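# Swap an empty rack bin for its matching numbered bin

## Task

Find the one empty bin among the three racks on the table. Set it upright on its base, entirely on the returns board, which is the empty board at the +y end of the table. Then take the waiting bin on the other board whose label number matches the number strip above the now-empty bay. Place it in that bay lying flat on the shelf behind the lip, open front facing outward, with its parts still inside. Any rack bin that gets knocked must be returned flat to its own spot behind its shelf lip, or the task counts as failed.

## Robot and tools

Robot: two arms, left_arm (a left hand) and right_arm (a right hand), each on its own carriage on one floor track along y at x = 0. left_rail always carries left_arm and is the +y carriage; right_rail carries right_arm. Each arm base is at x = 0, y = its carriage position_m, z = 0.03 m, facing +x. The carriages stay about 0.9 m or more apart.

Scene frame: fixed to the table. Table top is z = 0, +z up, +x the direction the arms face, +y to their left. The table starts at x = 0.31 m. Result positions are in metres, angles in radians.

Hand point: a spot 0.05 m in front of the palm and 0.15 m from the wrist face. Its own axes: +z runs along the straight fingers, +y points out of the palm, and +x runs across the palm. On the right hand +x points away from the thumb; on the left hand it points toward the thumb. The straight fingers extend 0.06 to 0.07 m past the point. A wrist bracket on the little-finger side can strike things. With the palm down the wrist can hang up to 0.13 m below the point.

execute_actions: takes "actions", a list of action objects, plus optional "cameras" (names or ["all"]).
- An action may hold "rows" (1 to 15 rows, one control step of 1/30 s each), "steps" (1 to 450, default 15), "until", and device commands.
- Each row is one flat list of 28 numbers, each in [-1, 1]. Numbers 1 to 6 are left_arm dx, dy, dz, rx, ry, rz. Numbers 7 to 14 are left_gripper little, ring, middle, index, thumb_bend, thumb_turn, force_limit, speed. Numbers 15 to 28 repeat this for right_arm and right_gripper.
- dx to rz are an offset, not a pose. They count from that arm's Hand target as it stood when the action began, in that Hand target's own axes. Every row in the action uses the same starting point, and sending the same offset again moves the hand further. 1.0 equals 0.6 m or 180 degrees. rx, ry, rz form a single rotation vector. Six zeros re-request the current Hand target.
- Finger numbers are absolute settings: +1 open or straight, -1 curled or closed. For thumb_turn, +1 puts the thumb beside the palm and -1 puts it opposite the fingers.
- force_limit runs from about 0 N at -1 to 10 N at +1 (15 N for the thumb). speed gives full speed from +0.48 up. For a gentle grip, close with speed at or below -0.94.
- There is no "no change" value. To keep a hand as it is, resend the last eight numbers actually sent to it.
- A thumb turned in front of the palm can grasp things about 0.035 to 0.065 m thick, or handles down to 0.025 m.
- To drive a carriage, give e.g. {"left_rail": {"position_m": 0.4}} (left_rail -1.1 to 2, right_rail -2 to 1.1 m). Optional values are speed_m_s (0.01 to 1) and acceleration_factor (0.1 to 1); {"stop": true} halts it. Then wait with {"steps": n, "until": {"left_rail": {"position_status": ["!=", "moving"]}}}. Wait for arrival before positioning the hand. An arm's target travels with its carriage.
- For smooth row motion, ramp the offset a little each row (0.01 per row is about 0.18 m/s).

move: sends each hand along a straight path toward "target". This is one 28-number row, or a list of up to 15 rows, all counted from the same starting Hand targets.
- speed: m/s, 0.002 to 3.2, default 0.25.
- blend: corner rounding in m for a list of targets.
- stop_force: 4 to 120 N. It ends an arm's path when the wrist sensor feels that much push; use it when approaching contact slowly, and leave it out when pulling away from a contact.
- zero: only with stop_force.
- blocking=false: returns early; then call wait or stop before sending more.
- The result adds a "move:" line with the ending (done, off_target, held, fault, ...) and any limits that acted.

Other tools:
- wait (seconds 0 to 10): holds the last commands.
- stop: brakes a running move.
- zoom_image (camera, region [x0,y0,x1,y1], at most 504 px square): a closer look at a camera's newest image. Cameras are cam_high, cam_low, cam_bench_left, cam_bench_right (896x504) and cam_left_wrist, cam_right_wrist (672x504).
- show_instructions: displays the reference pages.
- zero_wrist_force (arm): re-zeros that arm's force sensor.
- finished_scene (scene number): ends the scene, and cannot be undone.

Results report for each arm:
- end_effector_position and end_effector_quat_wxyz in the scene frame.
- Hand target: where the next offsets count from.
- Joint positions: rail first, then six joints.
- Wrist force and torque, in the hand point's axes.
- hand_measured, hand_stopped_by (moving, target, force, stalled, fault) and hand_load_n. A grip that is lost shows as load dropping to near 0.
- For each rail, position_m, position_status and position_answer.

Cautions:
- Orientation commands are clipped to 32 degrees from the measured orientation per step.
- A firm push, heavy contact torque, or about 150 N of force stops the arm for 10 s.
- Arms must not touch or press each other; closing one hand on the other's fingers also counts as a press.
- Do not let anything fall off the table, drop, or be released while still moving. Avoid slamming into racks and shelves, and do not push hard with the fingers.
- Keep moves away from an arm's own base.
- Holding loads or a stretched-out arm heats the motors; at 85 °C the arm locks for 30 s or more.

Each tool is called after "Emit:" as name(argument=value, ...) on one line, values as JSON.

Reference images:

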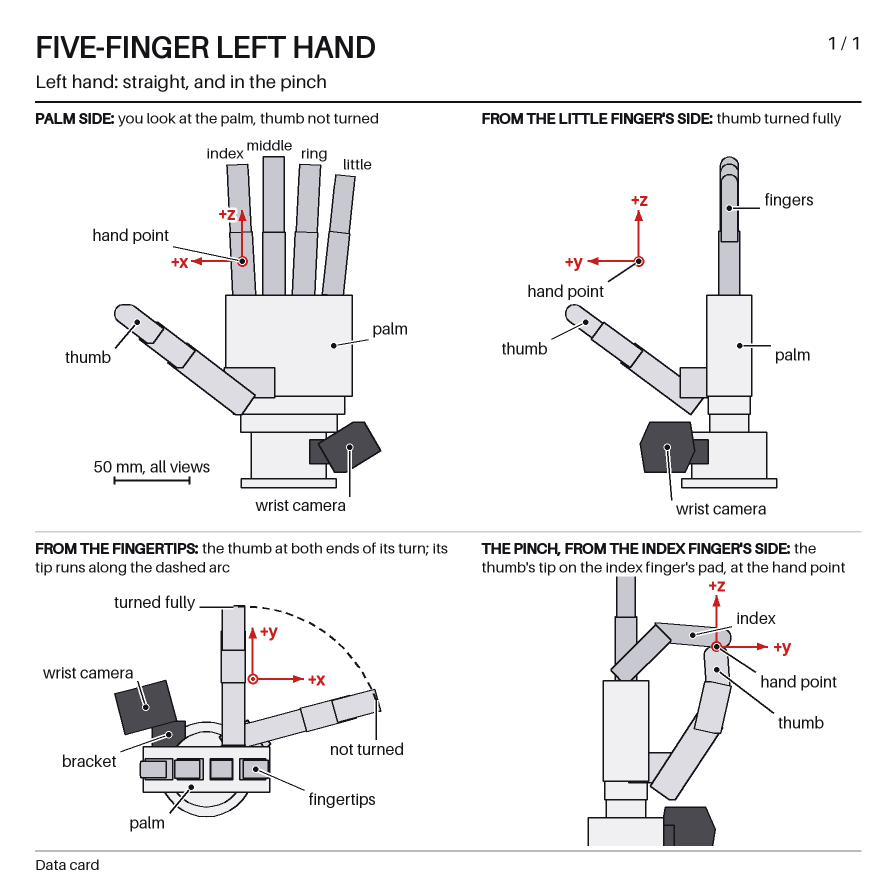

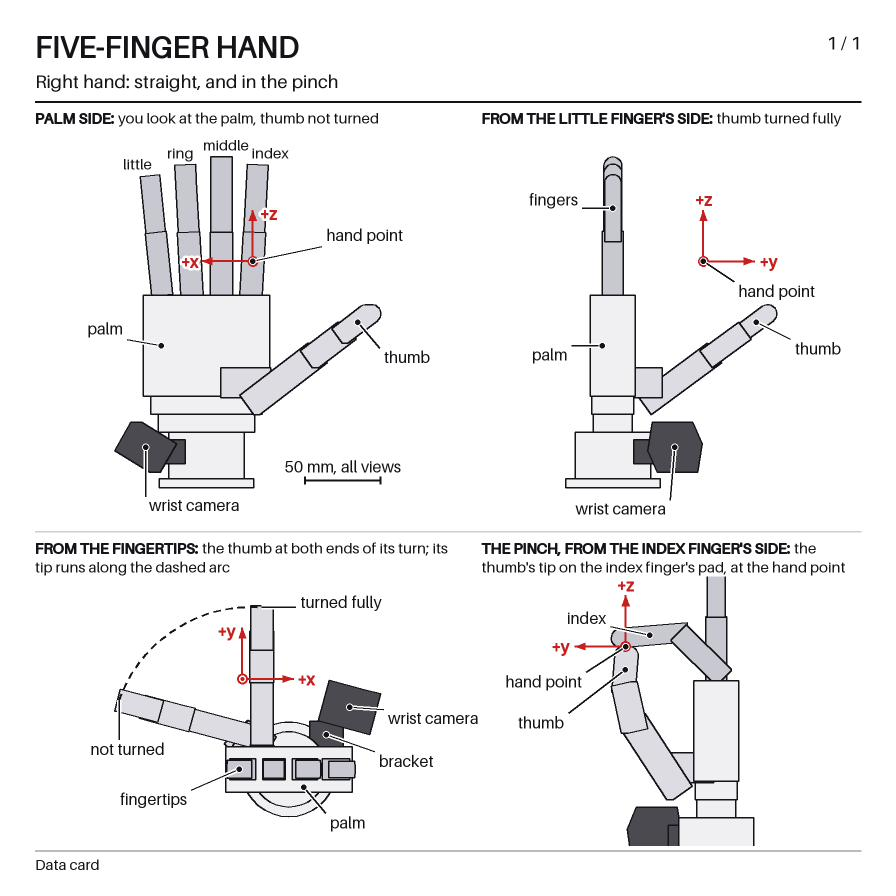

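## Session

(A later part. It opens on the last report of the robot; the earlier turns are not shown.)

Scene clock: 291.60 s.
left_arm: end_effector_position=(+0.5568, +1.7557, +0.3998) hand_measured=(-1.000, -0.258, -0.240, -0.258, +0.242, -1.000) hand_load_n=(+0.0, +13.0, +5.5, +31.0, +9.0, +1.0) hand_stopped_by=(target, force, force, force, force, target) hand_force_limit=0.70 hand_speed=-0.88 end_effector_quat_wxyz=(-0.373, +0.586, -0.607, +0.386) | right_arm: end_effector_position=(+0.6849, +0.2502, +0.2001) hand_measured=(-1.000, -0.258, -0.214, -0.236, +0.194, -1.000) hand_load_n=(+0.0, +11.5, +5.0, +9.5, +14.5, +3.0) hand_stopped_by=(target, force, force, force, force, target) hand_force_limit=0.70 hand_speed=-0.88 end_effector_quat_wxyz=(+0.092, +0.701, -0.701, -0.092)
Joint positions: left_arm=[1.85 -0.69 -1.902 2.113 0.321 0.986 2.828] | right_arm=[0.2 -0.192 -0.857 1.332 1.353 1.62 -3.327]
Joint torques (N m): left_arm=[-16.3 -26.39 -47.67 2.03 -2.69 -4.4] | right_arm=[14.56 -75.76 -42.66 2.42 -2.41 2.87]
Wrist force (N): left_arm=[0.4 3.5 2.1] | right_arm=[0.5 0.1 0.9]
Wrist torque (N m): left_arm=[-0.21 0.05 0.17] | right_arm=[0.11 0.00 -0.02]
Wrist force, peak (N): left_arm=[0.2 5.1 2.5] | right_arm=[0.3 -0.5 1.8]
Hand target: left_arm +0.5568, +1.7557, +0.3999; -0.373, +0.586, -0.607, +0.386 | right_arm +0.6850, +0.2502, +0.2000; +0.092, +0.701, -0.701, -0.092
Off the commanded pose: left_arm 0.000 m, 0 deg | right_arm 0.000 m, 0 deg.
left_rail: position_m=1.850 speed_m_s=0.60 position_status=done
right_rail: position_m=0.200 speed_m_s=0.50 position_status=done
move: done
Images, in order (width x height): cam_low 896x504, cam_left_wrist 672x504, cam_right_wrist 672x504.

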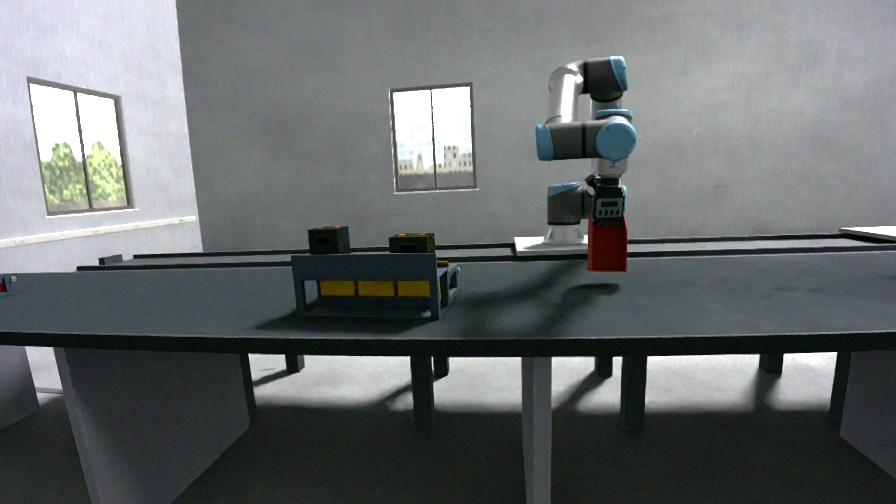

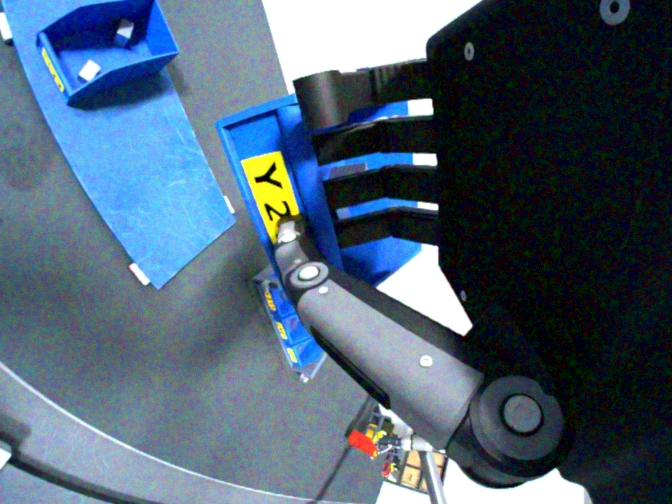

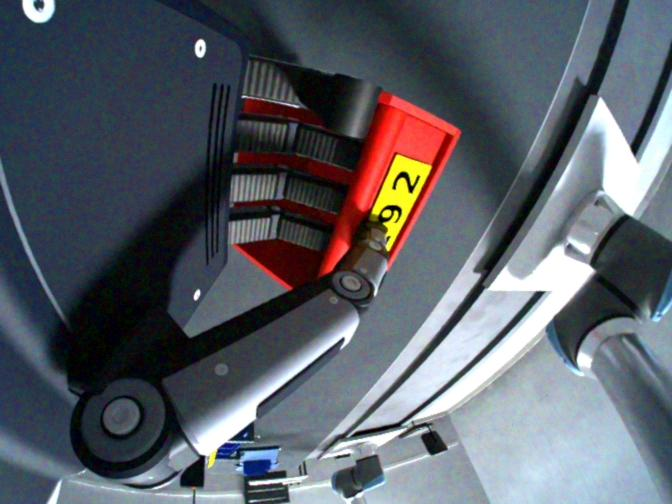

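Emit:
execute_actions(actions=[{"left_rail":{"position_m":1.2,"speed_m_s":0.5,"acceleration_factor":0.3},"steps":2}])

Emit:
move(target=[0,0,0,0,0,0,-1,-0.7,-0.7,-0.7,-0.6,-1,0.7,-0.88,0,-0.0194,0.0725,0,0,0,-1,-0.7,-0.7,-0.7,-0.6,-1,0.7,-0.88], speed=0.02, stop_force=5, cameras=["cam_low", "cam_right_wrist"])

Scene clock: 295.67 s.
left_arm: end_effector_position=(+0.5568, +1.1686, +0.3999) hand_measured=(-1.000, -0.258, -0.240, -0.258, +0.242, -1.000) hand_load_n=(+0.0, +13.0, +5.0, +31.0, +9.0, +1.0) hand_stopped_by=(target, force, force, force, force, target) hand_force_limit=0.70 hand_speed=-0.88 end_effector_quat_wxyz=(-0.373, +0.586, -0.607, +0.386) end_effector_velocity=(+0.000, -0.147, -0.001) end_effector_angular_velocity=(+0.001, +0.001, -0.001) | right_arm: end_effector_position=(+0.6850, +0.2502, +0.2000) hand_measured=(-1.000, -0.258, -0.214, -0.236, +0.194, -1.000) hand_load_n=(-0.5, +11.0, +5.0, +9.5, +14.5, +3.0) hand_stopped_by=(target, force, force, force, force, target) hand_force_limit=0.70 hand_speed=-0.88 end_effector_quat_wxyz=(+0.092, +0.701, -0.701, -0.092)
Joint positions: left_arm=[1.263 -0.69 -1.902 2.113 0.321 0.986 2.827] | right_arm=[0.2 -0.192 -0.857 1.332 1.353 1.62 -3.327]
Joint velocities: left_arm=[-0.147 0 0.001 0 0 0.001 0] | right_arm=[within noise]
Joint torques (N m): left_arm=[-12.74 -12.67 -47.29 0.93 -1.3 -4.1] | right_arm=[14.54 -75.99 -43.21 2.97 -1.99 2.92]
Wrist force (N): left_arm=[0.4 4.4 1.7] | right_arm=[0.7 0.2 1.2]
Wrist torque (N m): left_arm=[-0.05 0.07 0.13] | right_arm=[0.10 -0.05 0.00]
Wrist force, peak (N): left_arm=[-0.5 4.6 1.6] | right_arm=[0.8 -0.4 1.7]
Hand target: left_arm +0.5568, +1.1686, +0.3999; -0.373, +0.586, -0.607, +0.386 | right_arm +0.6850, +0.2502, +0.2000; +0.092, +0.701, -0.701, -0.092
Off the commanded pose: left_arm 0.000 m, 0 deg | right_arm 0.000 m, 0 deg.
left_rail: position_m=1.263 position_m_goal=1.200 speed_m_s=0.50 position_status=moving position_answer=taken
right_rail: position_m=0.200 speed_m_s=0.50 position_status=done
not at rest: the robot was still moving 3 seconds after this call's last action.

Scene clock: 298.67 s.
left_arm: end_effector_position=(+0.5568, +1.1057, +0.3999) hand_measured=(-1.000, -0.258, -0.240, -0.258, +0.242, -1.000) hand_load_n=(+0.0, +13.0, +5.0, +31.0, +8.5, +1.0) hand_stopped_by=(target, force, force, force, force, target) hand_force_limit=0.70 hand_speed=-0.88 end_effector_quat_wxyz=(-0.373, +0.586, -0.607, +0.386) | right_arm: end_effector_position=(+0.6850, +0.2502, +0.1645) hand_measured=(-1.000, -0.258, -0.216, -0.236, +0.194, -1.000) hand_load_n=(+0.0, +10.0, +4.5, +8.0, +15.0, +2.5) hand_stopped_by=(target, force, force, force, force, target) hand_force_limit=0.70 hand_speed=-0.88 end_effector_quat_wxyz=(+0.092, +0.701, -0.701, -0.092)
Joint positions: left_arm=[1.2 -0.69 -1.902 2.113 0.321 0.986 2.827] | right_arm=[0.2 -0.192 -0.828 1.351 1.305 1.62 -3.327]
Joint torques (N m): left_arm=[0.69 -8.62 -45.13 0.01 0.13 -4.02] | right_arm=[12.44 -92.61 -41.38 6.12 -1.69 2.63]
Wrist force (N): left_arm=[0.0 4.3 1.8] | right_arm=[1.6 0.8 -2.1]
Wrist torque (N m): left_arm=[-0.07 0.11 0.12] | right_arm=[0.01 0.01 -0.03]
Wrist force, peak (N): left_arm=[-0.1 4.7 2.0] | right_arm=[5.6 4.2 -16.4]
Hand target: left_arm +0.5568, +1.1057, +0.3999; -0.373, +0.586, -0.607, +0.386 | right_arm +0.6850, +0.2502, +0.1645; +0.092, +0.701, -0.701, -0.092 (not the last commanded pose)
Off the commanded pose: left_arm 0.000 m, 0 deg | right_arm 0.009 m, 0 deg.
left_rail: position_m=1.200 speed_m_s=0.50 position_status=done
right_rail: position_m=0.200 speed_m_s=0.50 position_status=done
move: contact (right_arm)
Images, in order (width x height): cam_low 896x504, cam_right_wrist 672x504.

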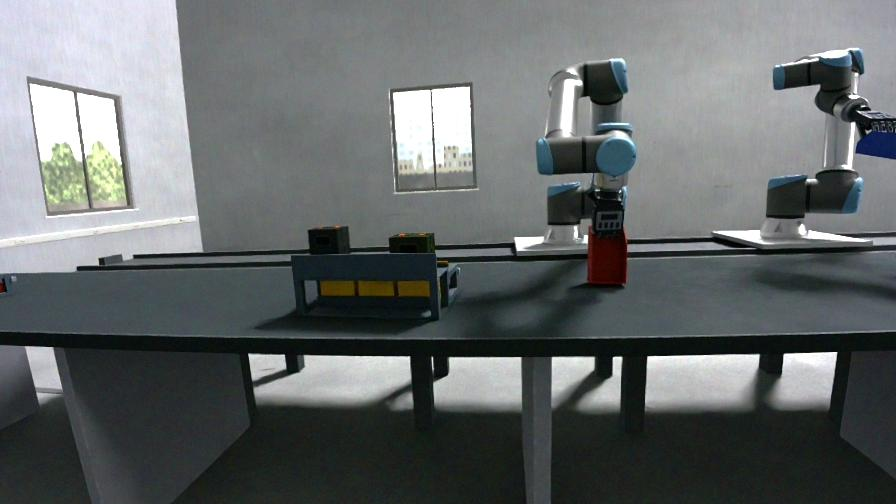

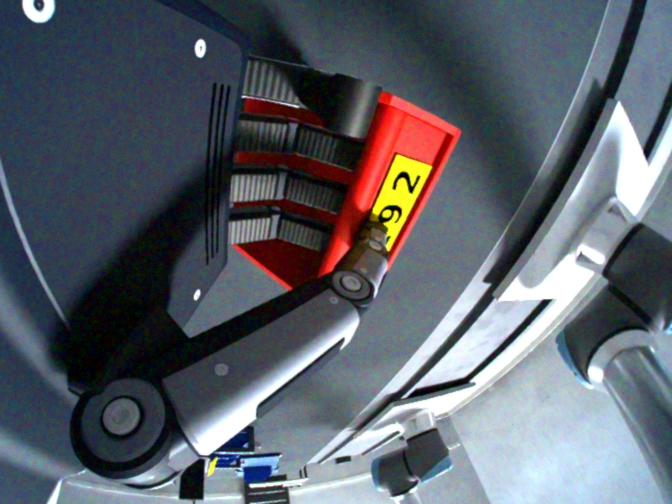

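Emit:
move(target=[[0.0987,0.0119,-0.0255,0,0,0,-1,-0.7,-0.7,-0.7,-0.6,-1,0.7,-0.88,0,0.0037,-0.0137,0,0,0,-1,-0.7,-0.7,-0.7,-0.6,-1,0.7,-0.88],[0.1973,0.0237,-0.0509,0,0,0,-1,-0.7,-0.7,-0.7,-0.6,-1,0.7,-0.88,0,0.0745,0.0029,0.0833,0,0,-1,-0.7,-0.7,-0.7,-0.6,-1,0.7,-0.88],[0.296,0.0356,-0.0764,0,0,0,-1,-0.7,-0.7,-0.7,-0.6,-1,0.7,-0.88,0,0.1386,0.0373,0.1667,0,0,-1,-0.7,-0.7,-0.7,-0.6,-1,0.7,-0.88],[0.296,0.1413,-0.0271,0,0,0,-1,-0.7,-0.7,-0.7,-0.6,-1,0.7,-0.88,0,0.1917,0.0871,0.25,0,0,-1,-0.7,-0.7,-0.7,-0.6,-1,0.7,-0.88],[0.296,0.2471,0.0222,0,0,0,-1,-0.7,-0.7,-0.7,-0.6,-1,0.7,-0.88,0,0.23,0.149,0.3333,0,0,-1,-0.7,-0.7,-0.7,-0.6,-1,0.7,-0.88],[0.296,0.3528,0.0715,0,0,0,-1,-0.7,-0.7,-0.7,-0.6,-1,0.7,-0.88,0,0.251,0.2186,0.4167,0,0,-1,-0.7,-0.7,-0.7,-0.6,-1,0.7,-0.88],[0.296,0.4585,0.1208,0,0,0,-1,-0.7,-0.7,-0.7,-0.6,-1,0.7,-0.88,0,0.2533,0.2914,0.5,0,0,-1,-0.7,-0.7,-0.7,-0.6,-1,0.7,-0.88]], speed=0.12, blend=[0.003,0.02,0.02,0.02,0.02,0.02,0], cameras=["cam_low", "cam_right_wrist", "cam_bench_left"])

Scene clock: 313.73 s.
left_arm: end_effector_position=(+0.5000, +0.9300, +0.1200) hand_measured=(-1.000, -0.258, -0.240, -0.258, +0.242, -1.000) hand_load_n=(+0.0, +13.5, +5.5, +31.0, +9.0, +1.0) hand_stopped_by=(target, force, force, force, force, target) hand_force_limit=0.70 hand_speed=-0.88 end_effector_quat_wxyz=(-0.373, +0.586, -0.607, +0.386) | right_arm: end_effector_position=(+0.4929, +0.2502, +0.0350) hand_measured=(-1.000, -0.258, -0.216, -0.236, +0.194, -1.000) hand_load_n=(+0.0, +11.5, +2.0, +11.5, +14.0, +2.5) hand_stopped_by=(target, force, force, force, force, target) hand_force_limit=0.70 hand_speed=-0.88 end_effector_quat_wxyz=(-0.430, +0.561, -0.561, +0.430)
Joint positions: left_arm=[1.2 -1.178 -1.466 2.381 -0.071 0.601 2.394] | right_arm=[0.2 -0.689 -1.488 2.757 -0.935 0.91 -3.352]
Joint torques (N m): left_arm=[10.77 -17.13 -17.88 0.29 -0.04 4.6] | right_arm=[-12.49 -7.86 -2.66 -2.99 -2.77 2.96]
Wrist force (N): left_arm=[-0.1 4.5 1.6] | right_arm=[-0.7 1.1 0.8]
Wrist torque (N m): left_arm=[0.01 0.06 -0.03] | right_arm=[0.25 -0.10 -0.20]
Wrist force, peak (N): left_arm=[0.1 5.4 1.5] | right_arm=[1.8 1.2 -3.3]
Hand target: left_arm +0.5000, +0.9300, +0.1200; -0.373, +0.586, -0.607, +0.386 | right_arm +0.4929, +0.2502, +0.0349; -0.430, +0.561, -0.561, +0.430
Off the commanded pose: left_arm 0.000 m, 0 deg | right_arm 0.000 m, 0 deg.
left_rail: position_m=1.200 speed_m_s=0.50 position_status=done
right_rail: position_m=0.200 speed_m_s=0.50 position_status=done
move: done
Images, in order (width x height): cam_low 896x504, cam_bench_left 896x504, cam_right_wrist 672x504.

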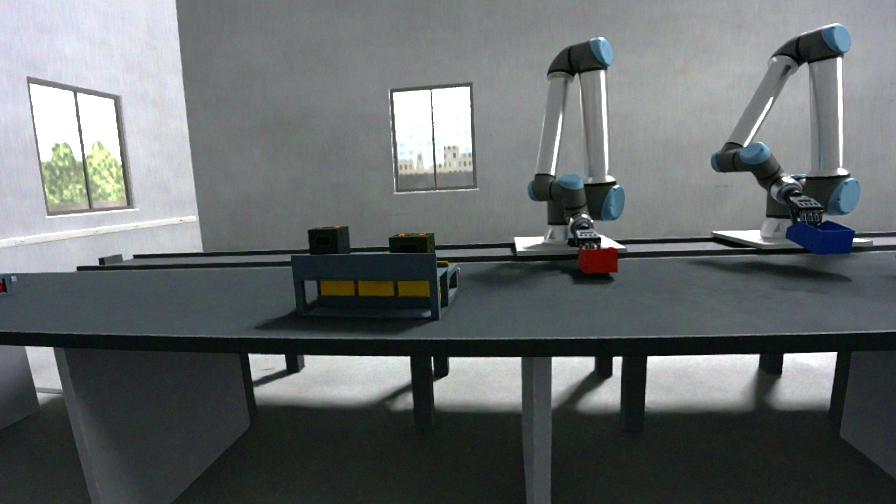

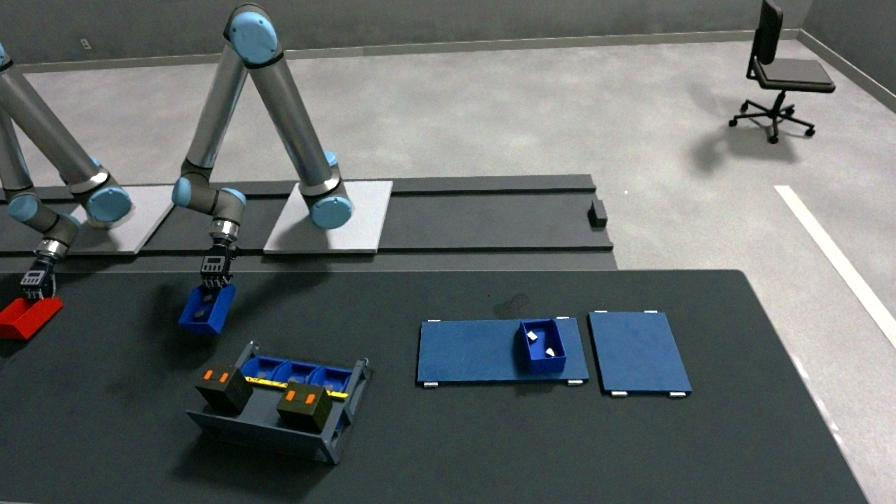

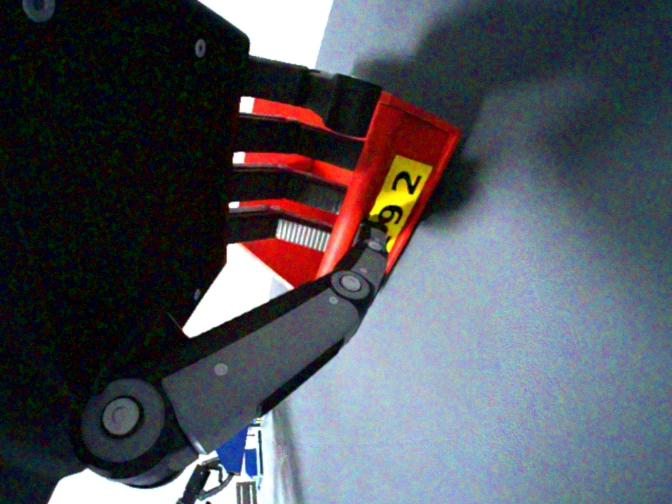

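Emit:
move(target=[0,0.068,0.0317,0,0,0,-1,-0.7,-0.7,-0.7,-0.6,-1,0.7,-0.88,0,0,0,0,0,0,-1,-0.7,-0.7,-0.7,-0.6,-1,0.7,-0.88], speed=0.06)

Emit:
move(target=[0,0.0755,0.0352,0,0,0,-1,-0.7,-0.7,-0.7,-0.6,-1,0.7,-0.88,0,0.0354,0.0095,0,0,0,-1,-0.7,-0.7,-0.7,-0.6,-1,0.7,-0.88], speed=0.015, stop_force=6, cameras=["cam_left_wrist", "cam_right_wrist", "cam_bench_left"])

Scene clock: 316.10 s.
left_arm: end_effector_position=(+0.5000, +0.9299, +0.0750) hand_measured=(-1.000, -0.258, -0.240, -0.258, +0.242, -1.000) hand_load_n=(+0.0, +13.5, +5.5, +31.0, +8.5, +1.0) hand_stopped_by=(target, force, force, force, force, target) hand_force_limit=0.70 hand_speed=-0.88 end_effector_quat_wxyz=(-0.373, +0.586, -0.607, +0.386) | right_arm: end_effector_position=(+0.4929, +0.2502, +0.0349) hand_measured=(-1.000, -0.258, -0.216, -0.236, +0.194, -1.000) hand_load_n=(+0.0, +11.0, +2.5, +11.5, +14.0, +2.5) hand_stopped_by=(target, force, force, force, force, target) hand_force_limit=0.70 hand_speed=-0.88 end_effector_quat_wxyz=(-0.430, +0.561, -0.561, +0.430)
Joint positions: left_arm=[1.2 -1.178 -1.377 2.406 -0.185 0.601 2.394] | right_arm=[0.2 -0.689 -1.488 2.757 -0.936 0.91 -3.352]
Joint torques (N m): left_arm=[12.93 -21.05 -14.1 0.49 0.33 4.47] | right_arm=[-11.7 -9.6 -3.16 -2.77 -2.59 3.34]
Wrist force (N): left_arm=[0.8 4.6 1.8] | right_arm=[-0.3 1.0 0.9]
Wrist torque (N m): left_arm=[0.01 -0.05 0.05] | right_arm=[0.21 -0.15 -0.19]
Wrist force, peak (N): left_arm=[0.4 4.9 3.1] | right_arm=[-0.4 1.0 1.4]
Hand target: left_arm +0.5000, +0.9300, +0.0749; -0.373, +0.586, -0.607, +0.386 | right_arm +0.4929, +0.2502, +0.0349; -0.430, +0.561, -0.561, +0.430
Off the commanded pose: left_arm 0.000 m, 0 deg | right_arm 0.000 m, 0 deg.
left_rail: position_m=1.200 speed_m_s=0.50 position_status=done
right_rail: position_m=0.200 speed_m_s=0.50 position_status=done
move: done

Scene clock: 320.47 s.
left_arm: end_effector_position=(+0.5000, +0.9300, +0.0287) hand_measured=(-1.000, -0.258, -0.240, -0.260, +0.242, -1.000) hand_load_n=(-3.5, +11.5, +14.0, +10.5, +11.5, +0.5) hand_stopped_by=(target, force, force, force, force, target) hand_force_limit=0.70 hand_speed=-0.88 end_effector_quat_wxyz=(-0.373, +0.586, -0.607, +0.386) | right_arm: end_effector_position=(+0.4929, +0.2502, +0.0285) hand_measured=(-1.000, -0.258, -0.216, -0.236, +0.194, -1.000) hand_load_n=(+0.0, +10.0, +4.0, +12.0, +10.5, +0.0) hand_stopped_by=(target, force, force, force, force, target) hand_force_limit=0.70 hand_speed=-0.88 end_effector_quat_wxyz=(-0.430, +0.561, -0.561, +0.430)
Joint positions: left_arm=[1.2 -1.178 -1.276 2.424 -0.304 0.601 2.394] | right_arm=[0.2 -0.689 -1.461 2.76 -0.966 0.91 -3.352]
Joint torques (N m): left_arm=[6.22 -50.13 -20.51 3.52 -0.38 -1.57] | right_arm=[-11.11 -26.99 -20.76 1.97 1.32 -1.72]
Wrist force (N): left_arm=[-0.5 0.8 0.5] | right_arm=[-0.3 -0.3 -0.1]
Wrist torque (N m): left_arm=[0.51 -0.13 0.22] | right_arm=[0.27 -0.10 -0.20]
Wrist force, peak (N): left_arm=[0.9 -27.8 -25.3] | right_arm=[-2.8 -8.1 -1.2]
Hand target: left_arm +0.5000, +0.9300, +0.0287; -0.373, +0.586, -0.607, +0.386 (not the last commanded pose) | right_arm +0.4929, +0.2502, +0.0285; -0.430, +0.561, -0.561, +0.430 (not the last commanded pose)
Off the commanded pose: left_arm 0.004 m, 0 deg | right_arm 0.016 m, 0 deg.
left_rail: position_m=1.200 speed_m_s=0.50 position_status=done
right_rail: position_m=0.200 speed_m_s=0.50 position_status=done
move: contact (left_arm, right_arm)
Images, in order (width x height): cam_bench_left 896x504, cam_left_wrist 672x504, cam_right_wrist 672x504.

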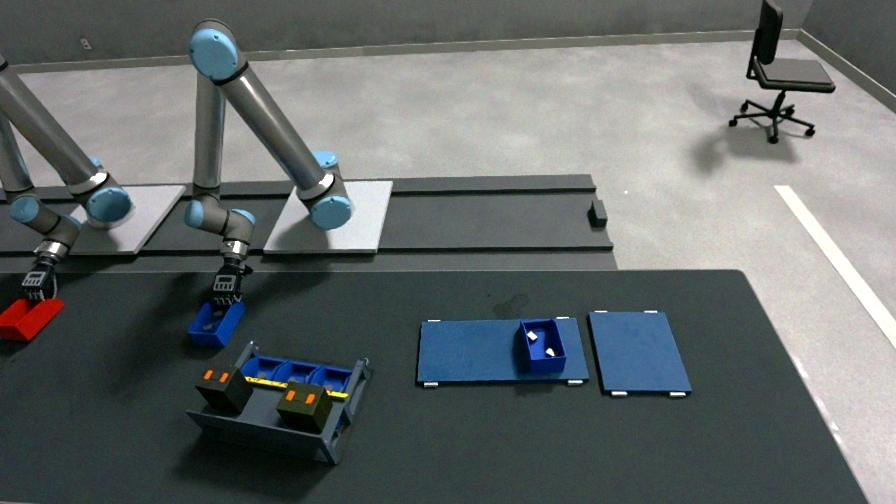

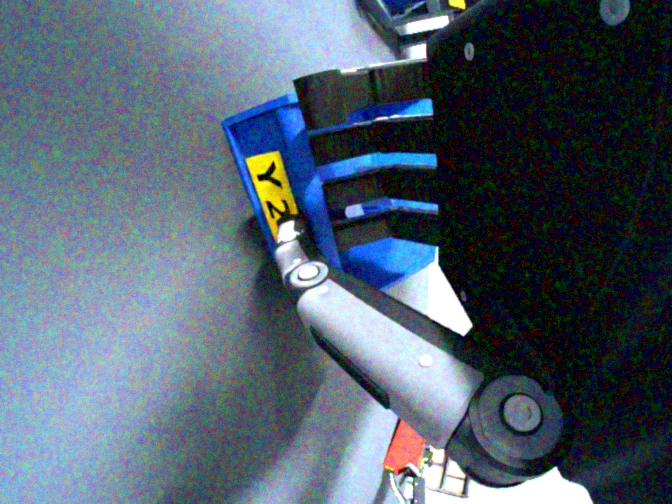

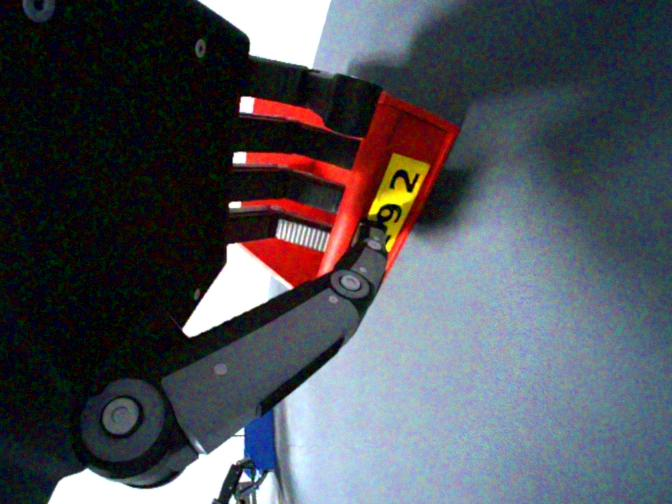

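Emit:
execute_actions(actions=[{"rows":[[0,0,0,0,0,0,-1,-0.1,-0.1,-0.1,0.45,-1,0.7,-0.6,0,0,0,0,0,0,-1,-0.1,-0.1,-0.1,0.42,-1,0.7,-0.6]],"steps":45},{"rows":[[0,0,0,0,0,0,-1,0.05,0.05,0.05,0.6,-1,0.7,-0.6,0,0,0,0,0,0,-1,0.3,0.3,0.3,0.42,-1,0.7,-0.6]],"steps":45}], cameras=["cam_left_wrist", "cam_right_wrist"])

Scene clock: 324.93 s.
left_arm: end_effector_position=(+0.5000, +0.9300, +0.0287) hand_measured=(-1.000, +0.050, +0.050, +0.050, +0.600, -1.000) hand_load_n=(+0.0, +0.0, +0.0, +0.0, +0.0, +0.0) hand_stopped_by=(target, target, target, target, target, target) hand_force_limit=0.70 hand_speed=-0.60 end_effector_quat_wxyz=(-0.373, +0.586, -0.607, +0.386) | right_arm: end_effector_position=(+0.4929, +0.2502, +0.0285) hand_measured=(-1.000, +0.300, +0.300, +0.300, +0.420, -1.000) hand_load_n=(+0.0, -0.5, +0.0, +0.0, +0.0, +0.0) hand_stopped_by=(target, target, target, target, target, target) hand_force_limit=0.70 hand_speed=-0.60 end_effector_quat_wxyz=(-0.430, +0.561, -0.561, +0.430)
Joint positions: left_arm=[1.2 -1.178 -1.276 2.424 -0.304 0.601 2.394] | right_arm=[0.2 -0.689 -1.461 2.76 -0.966 0.91 -3.352]
Joint torques (N m): left_arm=[12.99 -24.6 -18.03 0.95 -1.32 3.48] | right_arm=[-10.87 -20.26 -19.93 1.86 1.46 -1.54]
Wrist force (N): left_arm=[0.0 0.6 -0.3] | right_arm=[-0.4 0.3 0.5]
Wrist torque (N m): left_arm=[0.26 0.08 0.01] | right_arm=[0.45 -0.13 -0.16]
Wrist force, peak (N): left_arm=[0.2 -2.7 -4.0] | right_arm=[-0.9 0.1 0.8]
Hand target: left_arm +0.5000, +0.9300, +0.0287; -0.373, +0.586, -0.607, +0.386 | right_arm +0.4929, +0.2502, +0.0285; -0.430, +0.561, -0.561, +0.430
Off the commanded pose: left_arm 0.000 m, 0 deg | right_arm 0.000 m, 0 deg.
left_rail: position_m=1.200 speed_m_s=0.50 position_status=done
right_rail: position_m=0.200 speed_m_s=0.50 position_status=done
Images, in order (width x height): cam_left_wrist 672x504, cam_right_wrist 672x504.

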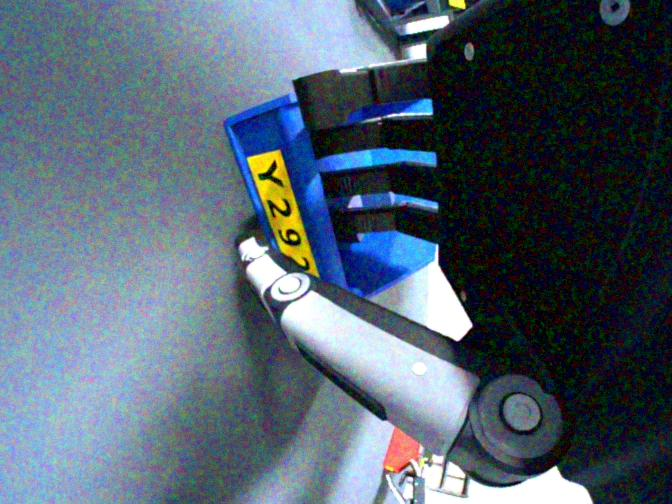

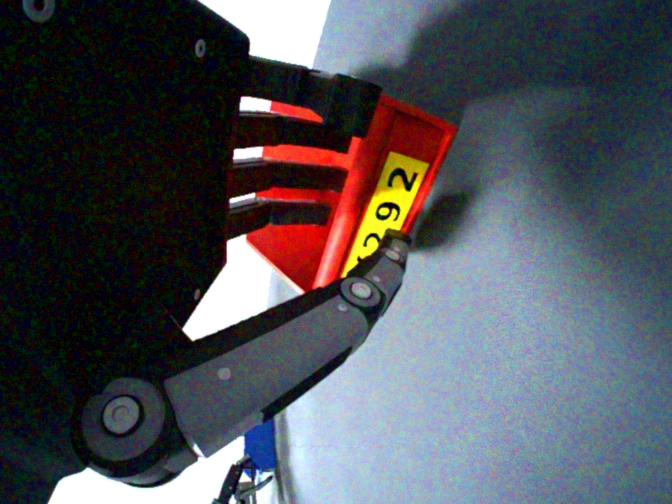

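Emit:
move(target=[[0,-0.0755,-0.0352,0,0,0,-1,0.05,0.05,0.05,0.6,-1,0.7,-0.6,0,-0.0805,-0.0216,0,0,0,-1,0.3,0.3,0.3,0.42,-1,0.7,-0.6],[0,-0.4077,-0.19,0,0,0,-1,0.05,0.05,0.05,0.6,-1,0.7,-0.6,0,-0.4186,-0.1123,0,0,0,-1,0.3,0.3,0.3,0.42,-1,0.7,-0.6]], speed=[0.05,0.25], blend=[0.01,0], cameras=["cam_left_wrist", "cam_right_wrist", "cam_bench_left"])

Scene clock: 329.30 s.
left_arm: end_effector_position=(+0.5001, +0.9300, +0.2985) hand_measured=(-1.000, +0.050, +0.050, +0.050, +0.600, -1.000) hand_load_n=(+0.0, +0.0, +0.0, +0.0, +0.0, +0.0) hand_stopped_by=(target, target, target, target, target, target) hand_force_limit=0.70 hand_speed=-0.60 end_effector_quat_wxyz=(-0.373, +0.586, -0.607, +0.386) | right_arm: end_effector_position=(+0.4929, +0.2502, +0.2884) hand_measured=(-1.000, +0.300, +0.300, +0.300, +0.420, -1.000) hand_load_n=(+0.0, +0.0, +0.0, +0.0, +0.0, +0.0) hand_stopped_by=(target, target, target, target, target, target) hand_force_limit=0.70 hand_speed=-0.60 end_effector_quat_wxyz=(-0.430, +0.561, -0.561, +0.430)
Joint positions: left_arm=[1.2 -1.178 -1.719 2.213 0.35 0.602 2.394] | right_arm=[0.2 -0.689 -2.104 2.479 -0.041 0.91 -3.352]
Joint torques (N m): left_arm=[-15.38 -33.59 -39.47 4.32 -2.85 -4.32] | right_arm=[-14.01 -5.95 -47.95 1.92 -2.26 -3.86]
Wrist force (N): left_arm=[0.4 0.3 0.4] | right_arm=[-0.5 -0.2 0.5]
Wrist torque (N m): left_arm=[0.16 0.05 0.20] | right_arm=[0.30 -0.09 0.00]
Wrist force, peak (N): left_arm=[0.5 2.4 1.1] | right_arm=[-0.4 -1.7 0.1]
Hand target: left_arm +0.5001, +0.9300, +0.2986; -0.373, +0.586, -0.607, +0.386 | right_arm +0.4929, +0.2502, +0.2885; -0.430, +0.561, -0.561, +0.430
Off the commanded pose: left_arm 0.000 m, 0 deg | right_arm 0.000 m, 0 deg.
left_rail: position_m=1.200 speed_m_s=0.50 position_status=done
right_rail: position_m=0.200 speed_m_s=0.50 position_status=done
move: done
Images, in order (width x height): cam_bench_left 896x504, cam_left_wrist 672x504, cam_right_wrist 672x504.

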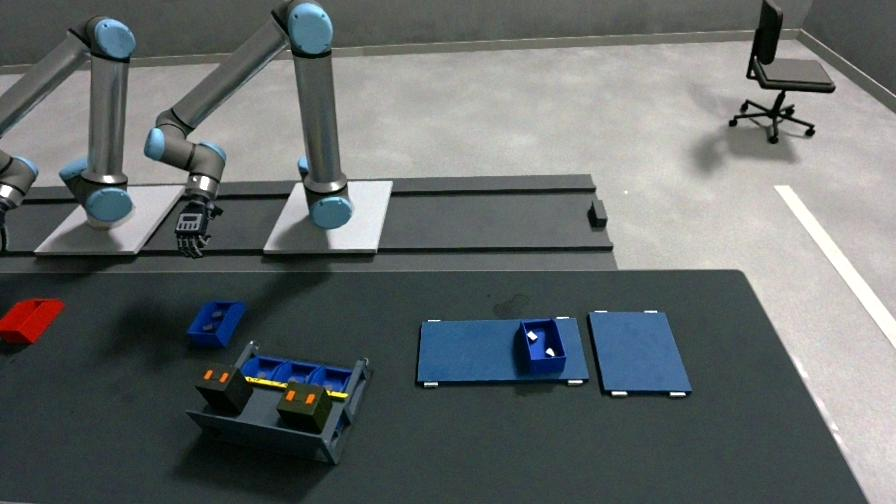

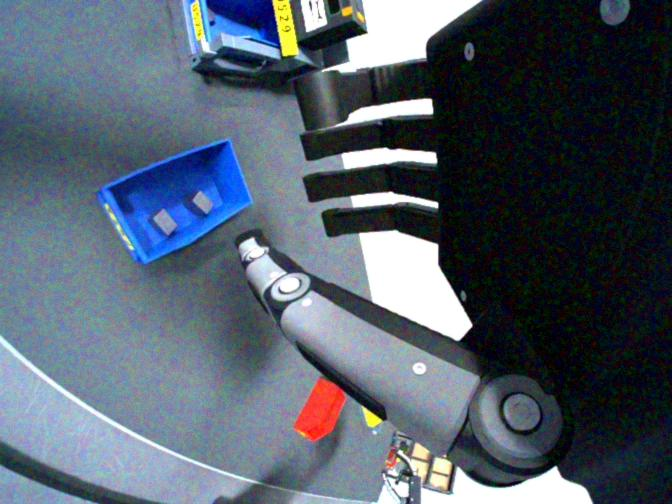

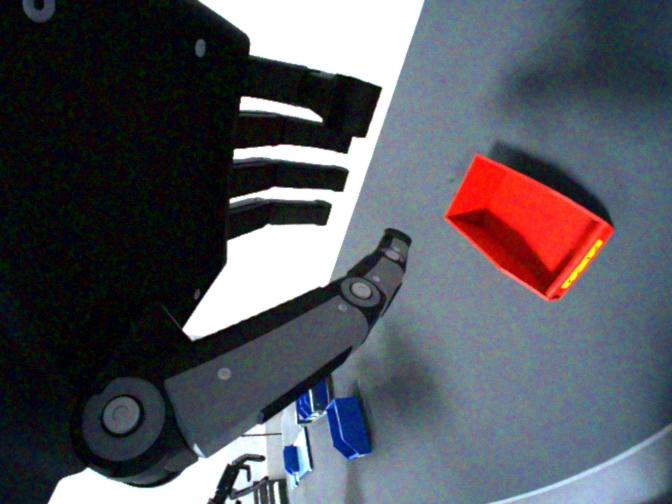

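Emit:
execute_actions(actions=[{"left_rail":{"position_m":2.0,"speed_m_s":1.0,"acceleration_factor":0.8},"steps":120,"until":{"left_rail":{"position_m":[">",1.7]}}},{"right_rail":{"position_m":0.9,"speed_m_s":0.8,"acceleration_factor":0.7},"steps":5},{"steps":200,"until":{"all":{"status":"ended"}}}], cameras=["cam_right_wrist"])

Scene clock: 334.70 s.
left_arm: end_effector_position=(+0.5001, +1.7300, +0.2986) hand_measured=(-1.000, +0.050, +0.050, +0.050, +0.600, -1.000) hand_load_n=(+0.0, +0.0, +0.0, +0.0, +0.0, +0.0) hand_stopped_by=(target, target, target, target, target, target) hand_force_limit=0.70 hand_speed=-0.60 end_effector_quat_wxyz=(-0.373, +0.586, -0.607, +0.386) | right_arm: end_effector_position=(+0.4929, +0.9502, +0.2885) hand_measured=(-1.000, +0.300, +0.300, +0.300, +0.420, -1.000) hand_load_n=(+0.0, +0.0, +0.0, +0.0, +0.0, +0.0) hand_stopped_by=(target, target, target, target, target, target) hand_force_limit=0.70 hand_speed=-0.60 end_effector_quat_wxyz=(-0.430, +0.561, -0.561, +0.430)
Joint positions: left_arm=[2 -1.178 -1.719 2.213 0.35 0.602 2.394] | right_arm=[0.9 -0.689 -2.104 2.479 -0.041 0.909 -3.352]
Joint torques (N m): left_arm=[10.38 -10.07 -27.73 1.45 -1.13 -3.58] | right_arm=[-3.95 5.61 -41.66 0.58 -1.37 -3.83]
Wrist force (N): left_arm=[0.2 0.9 0.3] | right_arm=[-0.4 -0.6 0.3]
Wrist torque (N m): left_arm=[0.25 0.06 0.18] | right_arm=[0.27 -0.09 -0.01]
Wrist force, peak (N): left_arm=[1.0 1.1 0.1] | right_arm=[-1.2 -0.8 0.7]
Hand target: left_arm +0.5001, +1.7300, +0.2986; -0.373, +0.586, -0.607, +0.386 | right_arm +0.4929, +0.9502, +0.2885; -0.430, +0.561, -0.561, +0.430
Off the commanded pose: left_arm 0.000 m, 0 deg | right_arm 0.000 m, 0 deg.
left_rail: position_m=2.000 position_status=done
right_rail: position_m=0.900 speed_m_s=0.80 position_status=done
Images, in order (width x height): cam_right_wrist 672x504.

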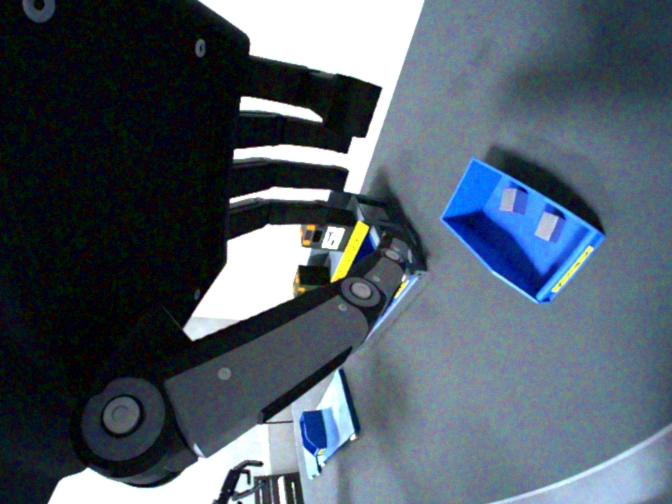

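Emit:
move(target=[0,0,0,0,0,0,-1,0.05,0.05,0.05,0.6,-1,0.7,-0.6,-0.0313,0.2682,0.0841,-0.0556,0.0107,0.0029,-1,0.05,0.05,0.05,0.6,-1,0.7,-0.4], speed=0.15, cameras=["cam_right_wrist"])

Scene clock: 337.50 s.
left_arm: end_effector_position=(+0.5001, +1.7300, +0.2986) hand_measured=(-1.000, +0.050, +0.050, +0.050, +0.600, -1.000) hand_load_n=(+0.0, +0.0, +0.0, +0.0, +0.0, +0.0) hand_stopped_by=(target, target, target, target, target, target) hand_force_limit=0.70 hand_speed=-0.60 end_effector_quat_wxyz=(-0.373, +0.586, -0.607, +0.386) | right_arm: end_effector_position=(+0.4999, +0.9690, +0.1201) hand_measured=(-1.000, +0.050, +0.050, +0.050, +0.600, -1.000) hand_load_n=(+0.0, +0.0, +0.0, +0.0, +0.0, +0.0) hand_stopped_by=(target, target, target, target, target, target) hand_force_limit=0.70 hand_speed=-0.40 end_effector_quat_wxyz=(-0.372, +0.587, -0.606, +0.387)
Joint positions: left_arm=[2 -1.178 -1.719 2.213 0.35 0.602 2.394] | right_arm=[0.9 -0.492 -1.743 2.569 -0.347 1.16 -3.349]
Joint torques (N m): left_arm=[10 -9.02 -28.73 1.05 0.12 -3.78] | right_arm=[14.16 -4.65 -37.9 -2.09 2.4 3.03]
Wrist force (N): left_arm=[0.1 0.4 0.6] | right_arm=[-0.4 0.0 -0.4]
Wrist torque (N m): left_arm=[0.16 0.09 0.18] | right_arm=[0.32 -0.02 -0.27]
Wrist force, peak (N): left_arm=[-0.4 0.8 1.3] | right_arm=[-0.2 -1.6 0.4]
Hand target: left_arm +0.5001, +1.7300, +0.2986; -0.373, +0.586, -0.607, +0.386 | right_arm +0.5000, +0.9690, +0.1200; -0.372, +0.587, -0.606, +0.387
Off the commanded pose: left_arm 0.000 m, 0 deg | right_arm 0.000 m, 0 deg.
left_rail: position_m=2.000 position_status=done
right_rail: position_m=0.900 speed_m_s=0.80 position_status=done
move: done
Images, in order (width x height): cam_right_wrist 672x504.

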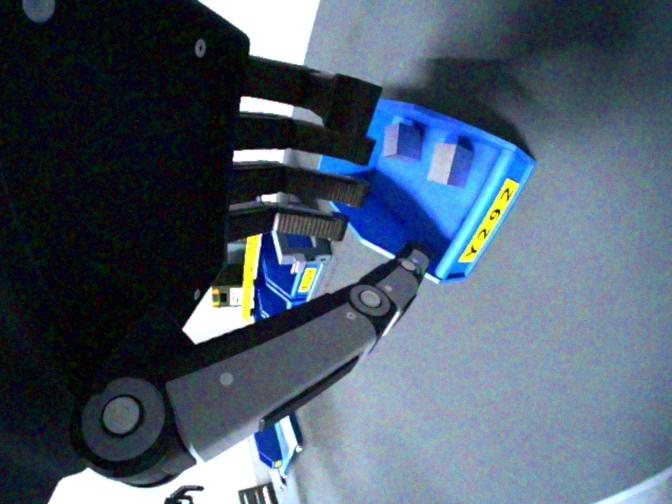

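Emit:
move(target=[0,0,0,0,0,0,-1,0.05,0.05,0.05,0.6,-1,0.7,-0.6,0,0.0755,0.0352,0,0,0,-1,0.05,0.05,0.05,0.6,-1,0.7,-0.4], speed=0.1)

Emit:
move(target=[0,0,0,0,0,0,-1,0.05,0.05,0.05,0.6,-1,0.7,-0.6,0,0.0604,0.0282,0,0,0,-1,0.05,0.05,0.05,0.6,-1,0.7,-0.4], speed=0.02, stop_force=4, cameras=["cam_right_wrist"])

Emit:
zoom_image(camera="cam_right_wrist", region=[200, 0, 500, 300])

Scene clock: 340.93 s.
left_arm: end_effector_position=(+0.5001, +1.7300, +0.2986) hand_measured=(-1.000, +0.050, +0.050, +0.050, +0.600, -1.000) hand_load_n=(+0.0, +0.0, +0.0, +0.0, +0.0, +0.0) hand_stopped_by=(target, target, target, target, target, target) hand_force_limit=0.70 hand_speed=-0.60 end_effector_quat_wxyz=(-0.373, +0.586, -0.607, +0.386) | right_arm: end_effector_position=(+0.4999, +0.9688, +0.0701) hand_measured=(-1.000, +0.050, +0.050, +0.050, +0.600, -1.000) hand_load_n=(+0.0, +0.0, +0.0, +0.0, +0.0, +0.0) hand_stopped_by=(target, target, target, target, target, target) hand_force_limit=0.70 hand_speed=-0.40 end_effector_quat_wxyz=(-0.372, +0.587, -0.606, +0.387)
Joint positions: left_arm=[2 -1.178 -1.719 2.213 0.35 0.602 2.394] | right_arm=[0.9 -0.493 -1.62 2.613 -0.513 1.159 -3.35]
Joint torques (N m): left_arm=[10.33 -10.83 -28.61 1.06 0.37 -3.47] | right_arm=[14.44 -6.78 -12.23 -2.45 1.92 3.15]
Wrist force (N): left_arm=[0.3 0.6 0.2] | right_arm=[-0.1 -0.3 -0.4]
Wrist torque (N m): left_arm=[0.22 0.04 0.19] | right_arm=[0.22 -0.06 -0.28]
Wrist force, peak (N): left_arm=[0.4 1.2 0.4] | right_arm=[0.2 -1.5 0.0]
Hand target: left_arm +0.5001, +1.7300, +0.2986; -0.373, +0.586, -0.607, +0.386 | right_arm +0.4999, +0.9688, +0.0700; -0.372, +0.587, -0.606, +0.387
Off the commanded pose: left_arm 0.000 m, 0 deg | right_arm 0.000 m, 0 deg.
left_rail: position_m=2.000 position_status=done
right_rail: position_m=0.900 speed_m_s=0.80 position_status=done
move: done

Scene clock: 343.90 s.
left_arm: end_effector_position=(+0.5001, +1.7300, +0.2986) hand_measured=(-1.000, +0.050, +0.050, +0.050, +0.600, -1.000) hand_load_n=(+0.0, +0.0, +0.0, +0.0, +0.0, +0.0) hand_stopped_by=(target, target, target, target, target, target) hand_force_limit=0.70 hand_speed=-0.60 end_effector_quat_wxyz=(-0.373, +0.586, -0.607, +0.386) | right_arm: end_effector_position=(+0.5000, +0.9687, +0.0300) hand_measured=(-1.000, +0.050, +0.050, +0.050, +0.600, -1.000) hand_load_n=(+0.0, +0.0, +0.0, +0.0, +0.0, +0.0) hand_stopped_by=(target, target, target, target, target, target) hand_force_limit=0.70 hand_speed=-0.40 end_effector_quat_wxyz=(-0.372, +0.587, -0.606, +0.387)
Joint positions: left_arm=[2 -1.178 -1.719 2.213 0.35 0.602 2.394] | right_arm=[0.9 -0.493 -1.504 2.639 -0.655 1.159 -3.35]
Joint torques (N m): left_arm=[8.43 -10.67 -27.37 0.58 0.24 -3.81] | right_arm=[6.12 -10.95 -7.85 -2.21 -0.1 2.46]
Wrist force (N): left_arm=[0.2 0.6 0.2] | right_arm=[-0.5 -0.5 0.0]
Wrist torque (N m): left_arm=[0.21 0.06 0.18] | right_arm=[0.26 -0.03 -0.28]
Wrist force, peak (N): left_arm=[0.4 1.1 0.7] | right_arm=[0.1 -1.0 -0.7]
Hand target: left_arm +0.5001, +1.7300, +0.2986; -0.373, +0.586, -0.607, +0.386 | right_arm +0.5000, +0.9687, +0.0300; -0.372, +0.587, -0.606, +0.387
Off the commanded pose: left_arm 0.000 m, 0 deg | right_arm 0.000 m, 0 deg.
left_rail: position_m=2.000 position_status=done
right_rail: position_m=0.900 speed_m_s=0.80 position_status=done
move: done
Images, in order (width x height): cam_right_wrist 672x504.

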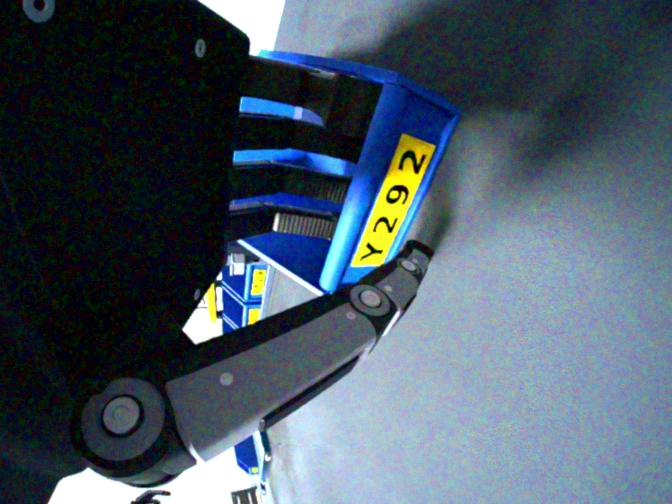

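Scaled by 1.680 from the camera's 672x504 image, which has a finer 960x720 frame.

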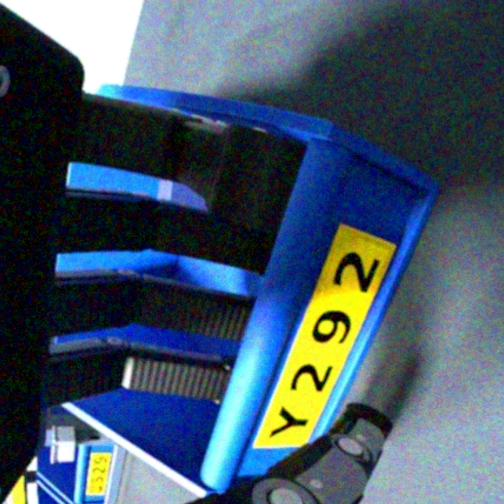

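Emit:
move(target=[0,0,0,0,0,0,-1,0.05,0.05,0.05,0.6,-1,0.7,-0.6,0,0.0021,-0.0045,0,0,0,-1,0.05,0.05,0.05,0.6,-1,0.7,-0.4], speed=0.02)

Emit:
execute_actions(actions=[{"rows":[[0,0,0,0,0,0,-1,0.05,0.05,0.05,0.6,-1,0.7,-0.6,0,0,0,0,0,0,-1,-0.45,-0.45,-0.45,-0.3,-1,-0.6,-0.85]],"steps":100}], cameras=["cam_right_wrist"])

Scene clock: 347.10 s.
left_arm: end_effector_position=(+0.5001, +1.7300, +0.2986) hand_measured=(-1.000, +0.050, +0.050, +0.050, +0.600, -1.000) hand_load_n=(+0.0, +0.0, +0.0, +0.0, +0.0, +0.0) hand_stopped_by=(target, target, target, target, target, target) hand_force_limit=0.70 hand_speed=-0.60 end_effector_quat_wxyz=(-0.373, +0.586, -0.607, +0.386) | right_arm: end_effector_position=(+0.4971, +0.9688, +0.0300) hand_measured=(-1.000, +0.050, +0.050, +0.050, +0.600, -1.000) hand_load_n=(+0.0, +0.0, +0.0, +0.0, +0.0, +0.0) hand_stopped_by=(target, target, target, target, target, target) hand_force_limit=0.70 hand_speed=-0.40 end_effector_quat_wxyz=(-0.372, +0.587, -0.606, +0.387)
Joint positions: left_arm=[2 -1.178 -1.719 2.213 0.35 0.602 2.394] | right_arm=[0.9 -0.499 -1.509 2.645 -0.655 1.154 -3.353]
Joint torques (N m): left_arm=[9.65 -10.07 -28.03 0.58 0.1 -3.05] | right_arm=[-13.59 -31.49 -7.48 0.93 -3.09 -4.06]
Wrist force (N): left_arm=[0.0 1.2 0.0] | right_arm=[-0.6 -0.5 0.2]
Wrist torque (N m): left_arm=[0.31 0.09 0.14] | right_arm=[0.25 -0.02 -0.05]
Wrist force, peak (N): left_arm=[0.9 0.8 0.3] | right_arm=[-0.7 -1.0 0.4]
Hand target: left_arm +0.5001, +1.7300, +0.2986; -0.373, +0.586, -0.607, +0.386 | right_arm +0.4970, +0.9688, +0.0300; -0.372, +0.587, -0.606, +0.387
Off the commanded pose: left_arm 0.000 m, 0 deg | right_arm 0.000 m, 0 deg.
left_rail: position_m=2.000 position_status=done
right_rail: position_m=0.900 speed_m_s=0.80 position_status=done
move: done

Scene clock: 350.63 s.
left_arm: end_effector_position=(+0.5001, +1.7300, +0.2986) hand_measured=(-1.000, +0.050, +0.050, +0.050, +0.600, -1.000) hand_load_n=(+0.0, +0.0, +0.0, +0.0, +0.0, +0.0) hand_stopped_by=(target, target, target, target, target, target) hand_force_limit=0.70 hand_speed=-0.60 end_effector_quat_wxyz=(-0.373, +0.586, -0.607, +0.386) | right_arm: end_effector_position=(+0.4970, +0.9688, +0.0300) hand_measured=(-1.000, -0.324, -0.322, -0.324, +0.410, -1.000) hand_load_n=(+0.0, +3.0, +7.0, +3.5, +4.0, +0.0) hand_stopped_by=(target, force, force, force, force, target) hand_force_limit=-0.60 hand_speed=-0.85 end_effector_quat_wxyz=(-0.372, +0.587, -0.606, +0.387)
Joint positions: left_arm=[2 -1.178 -1.719 2.213 0.35 0.602 2.394] | right_arm=[0.9 -0.499 -1.509 2.645 -0.655 1.154 -3.353]
Joint torques (N m): left_arm=[8.79 -10.42 -29.04 1.11 -0.37 -3.17] | right_arm=[-12.5 -29.78 -24.27 0.96 -1.52 -3.95]
Wrist force (N): left_arm=[0.4 0.7 0.2] | right_arm=[-0.7 1.2 1.3]
Wrist torque (N m): left_arm=[0.23 0.03 0.18] | right_arm=[0.14 -0.12 0.01]
Wrist force, peak (N): left_arm=[0.8 1.1 0.2] | right_arm=[-0.7 2.0 1.5]
Hand target: left_arm +0.5001, +1.7300, +0.2986; -0.373, +0.586, -0.607, +0.386 | right_arm +0.4970, +0.9688, +0.0300; -0.372, +0.587, -0.606, +0.387
Off the commanded pose: left_arm 0.000 m, 0 deg | right_arm 0.000 m, 0 deg.
left_rail: position_m=2.000 position_status=done
right_rail: position_m=0.900 speed_m_s=0.80 position_status=done
Images, in order (width x height): cam_right_wrist 672x504.

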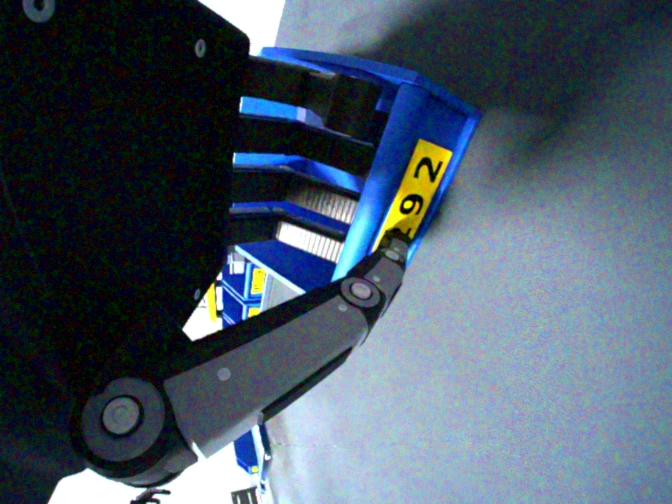

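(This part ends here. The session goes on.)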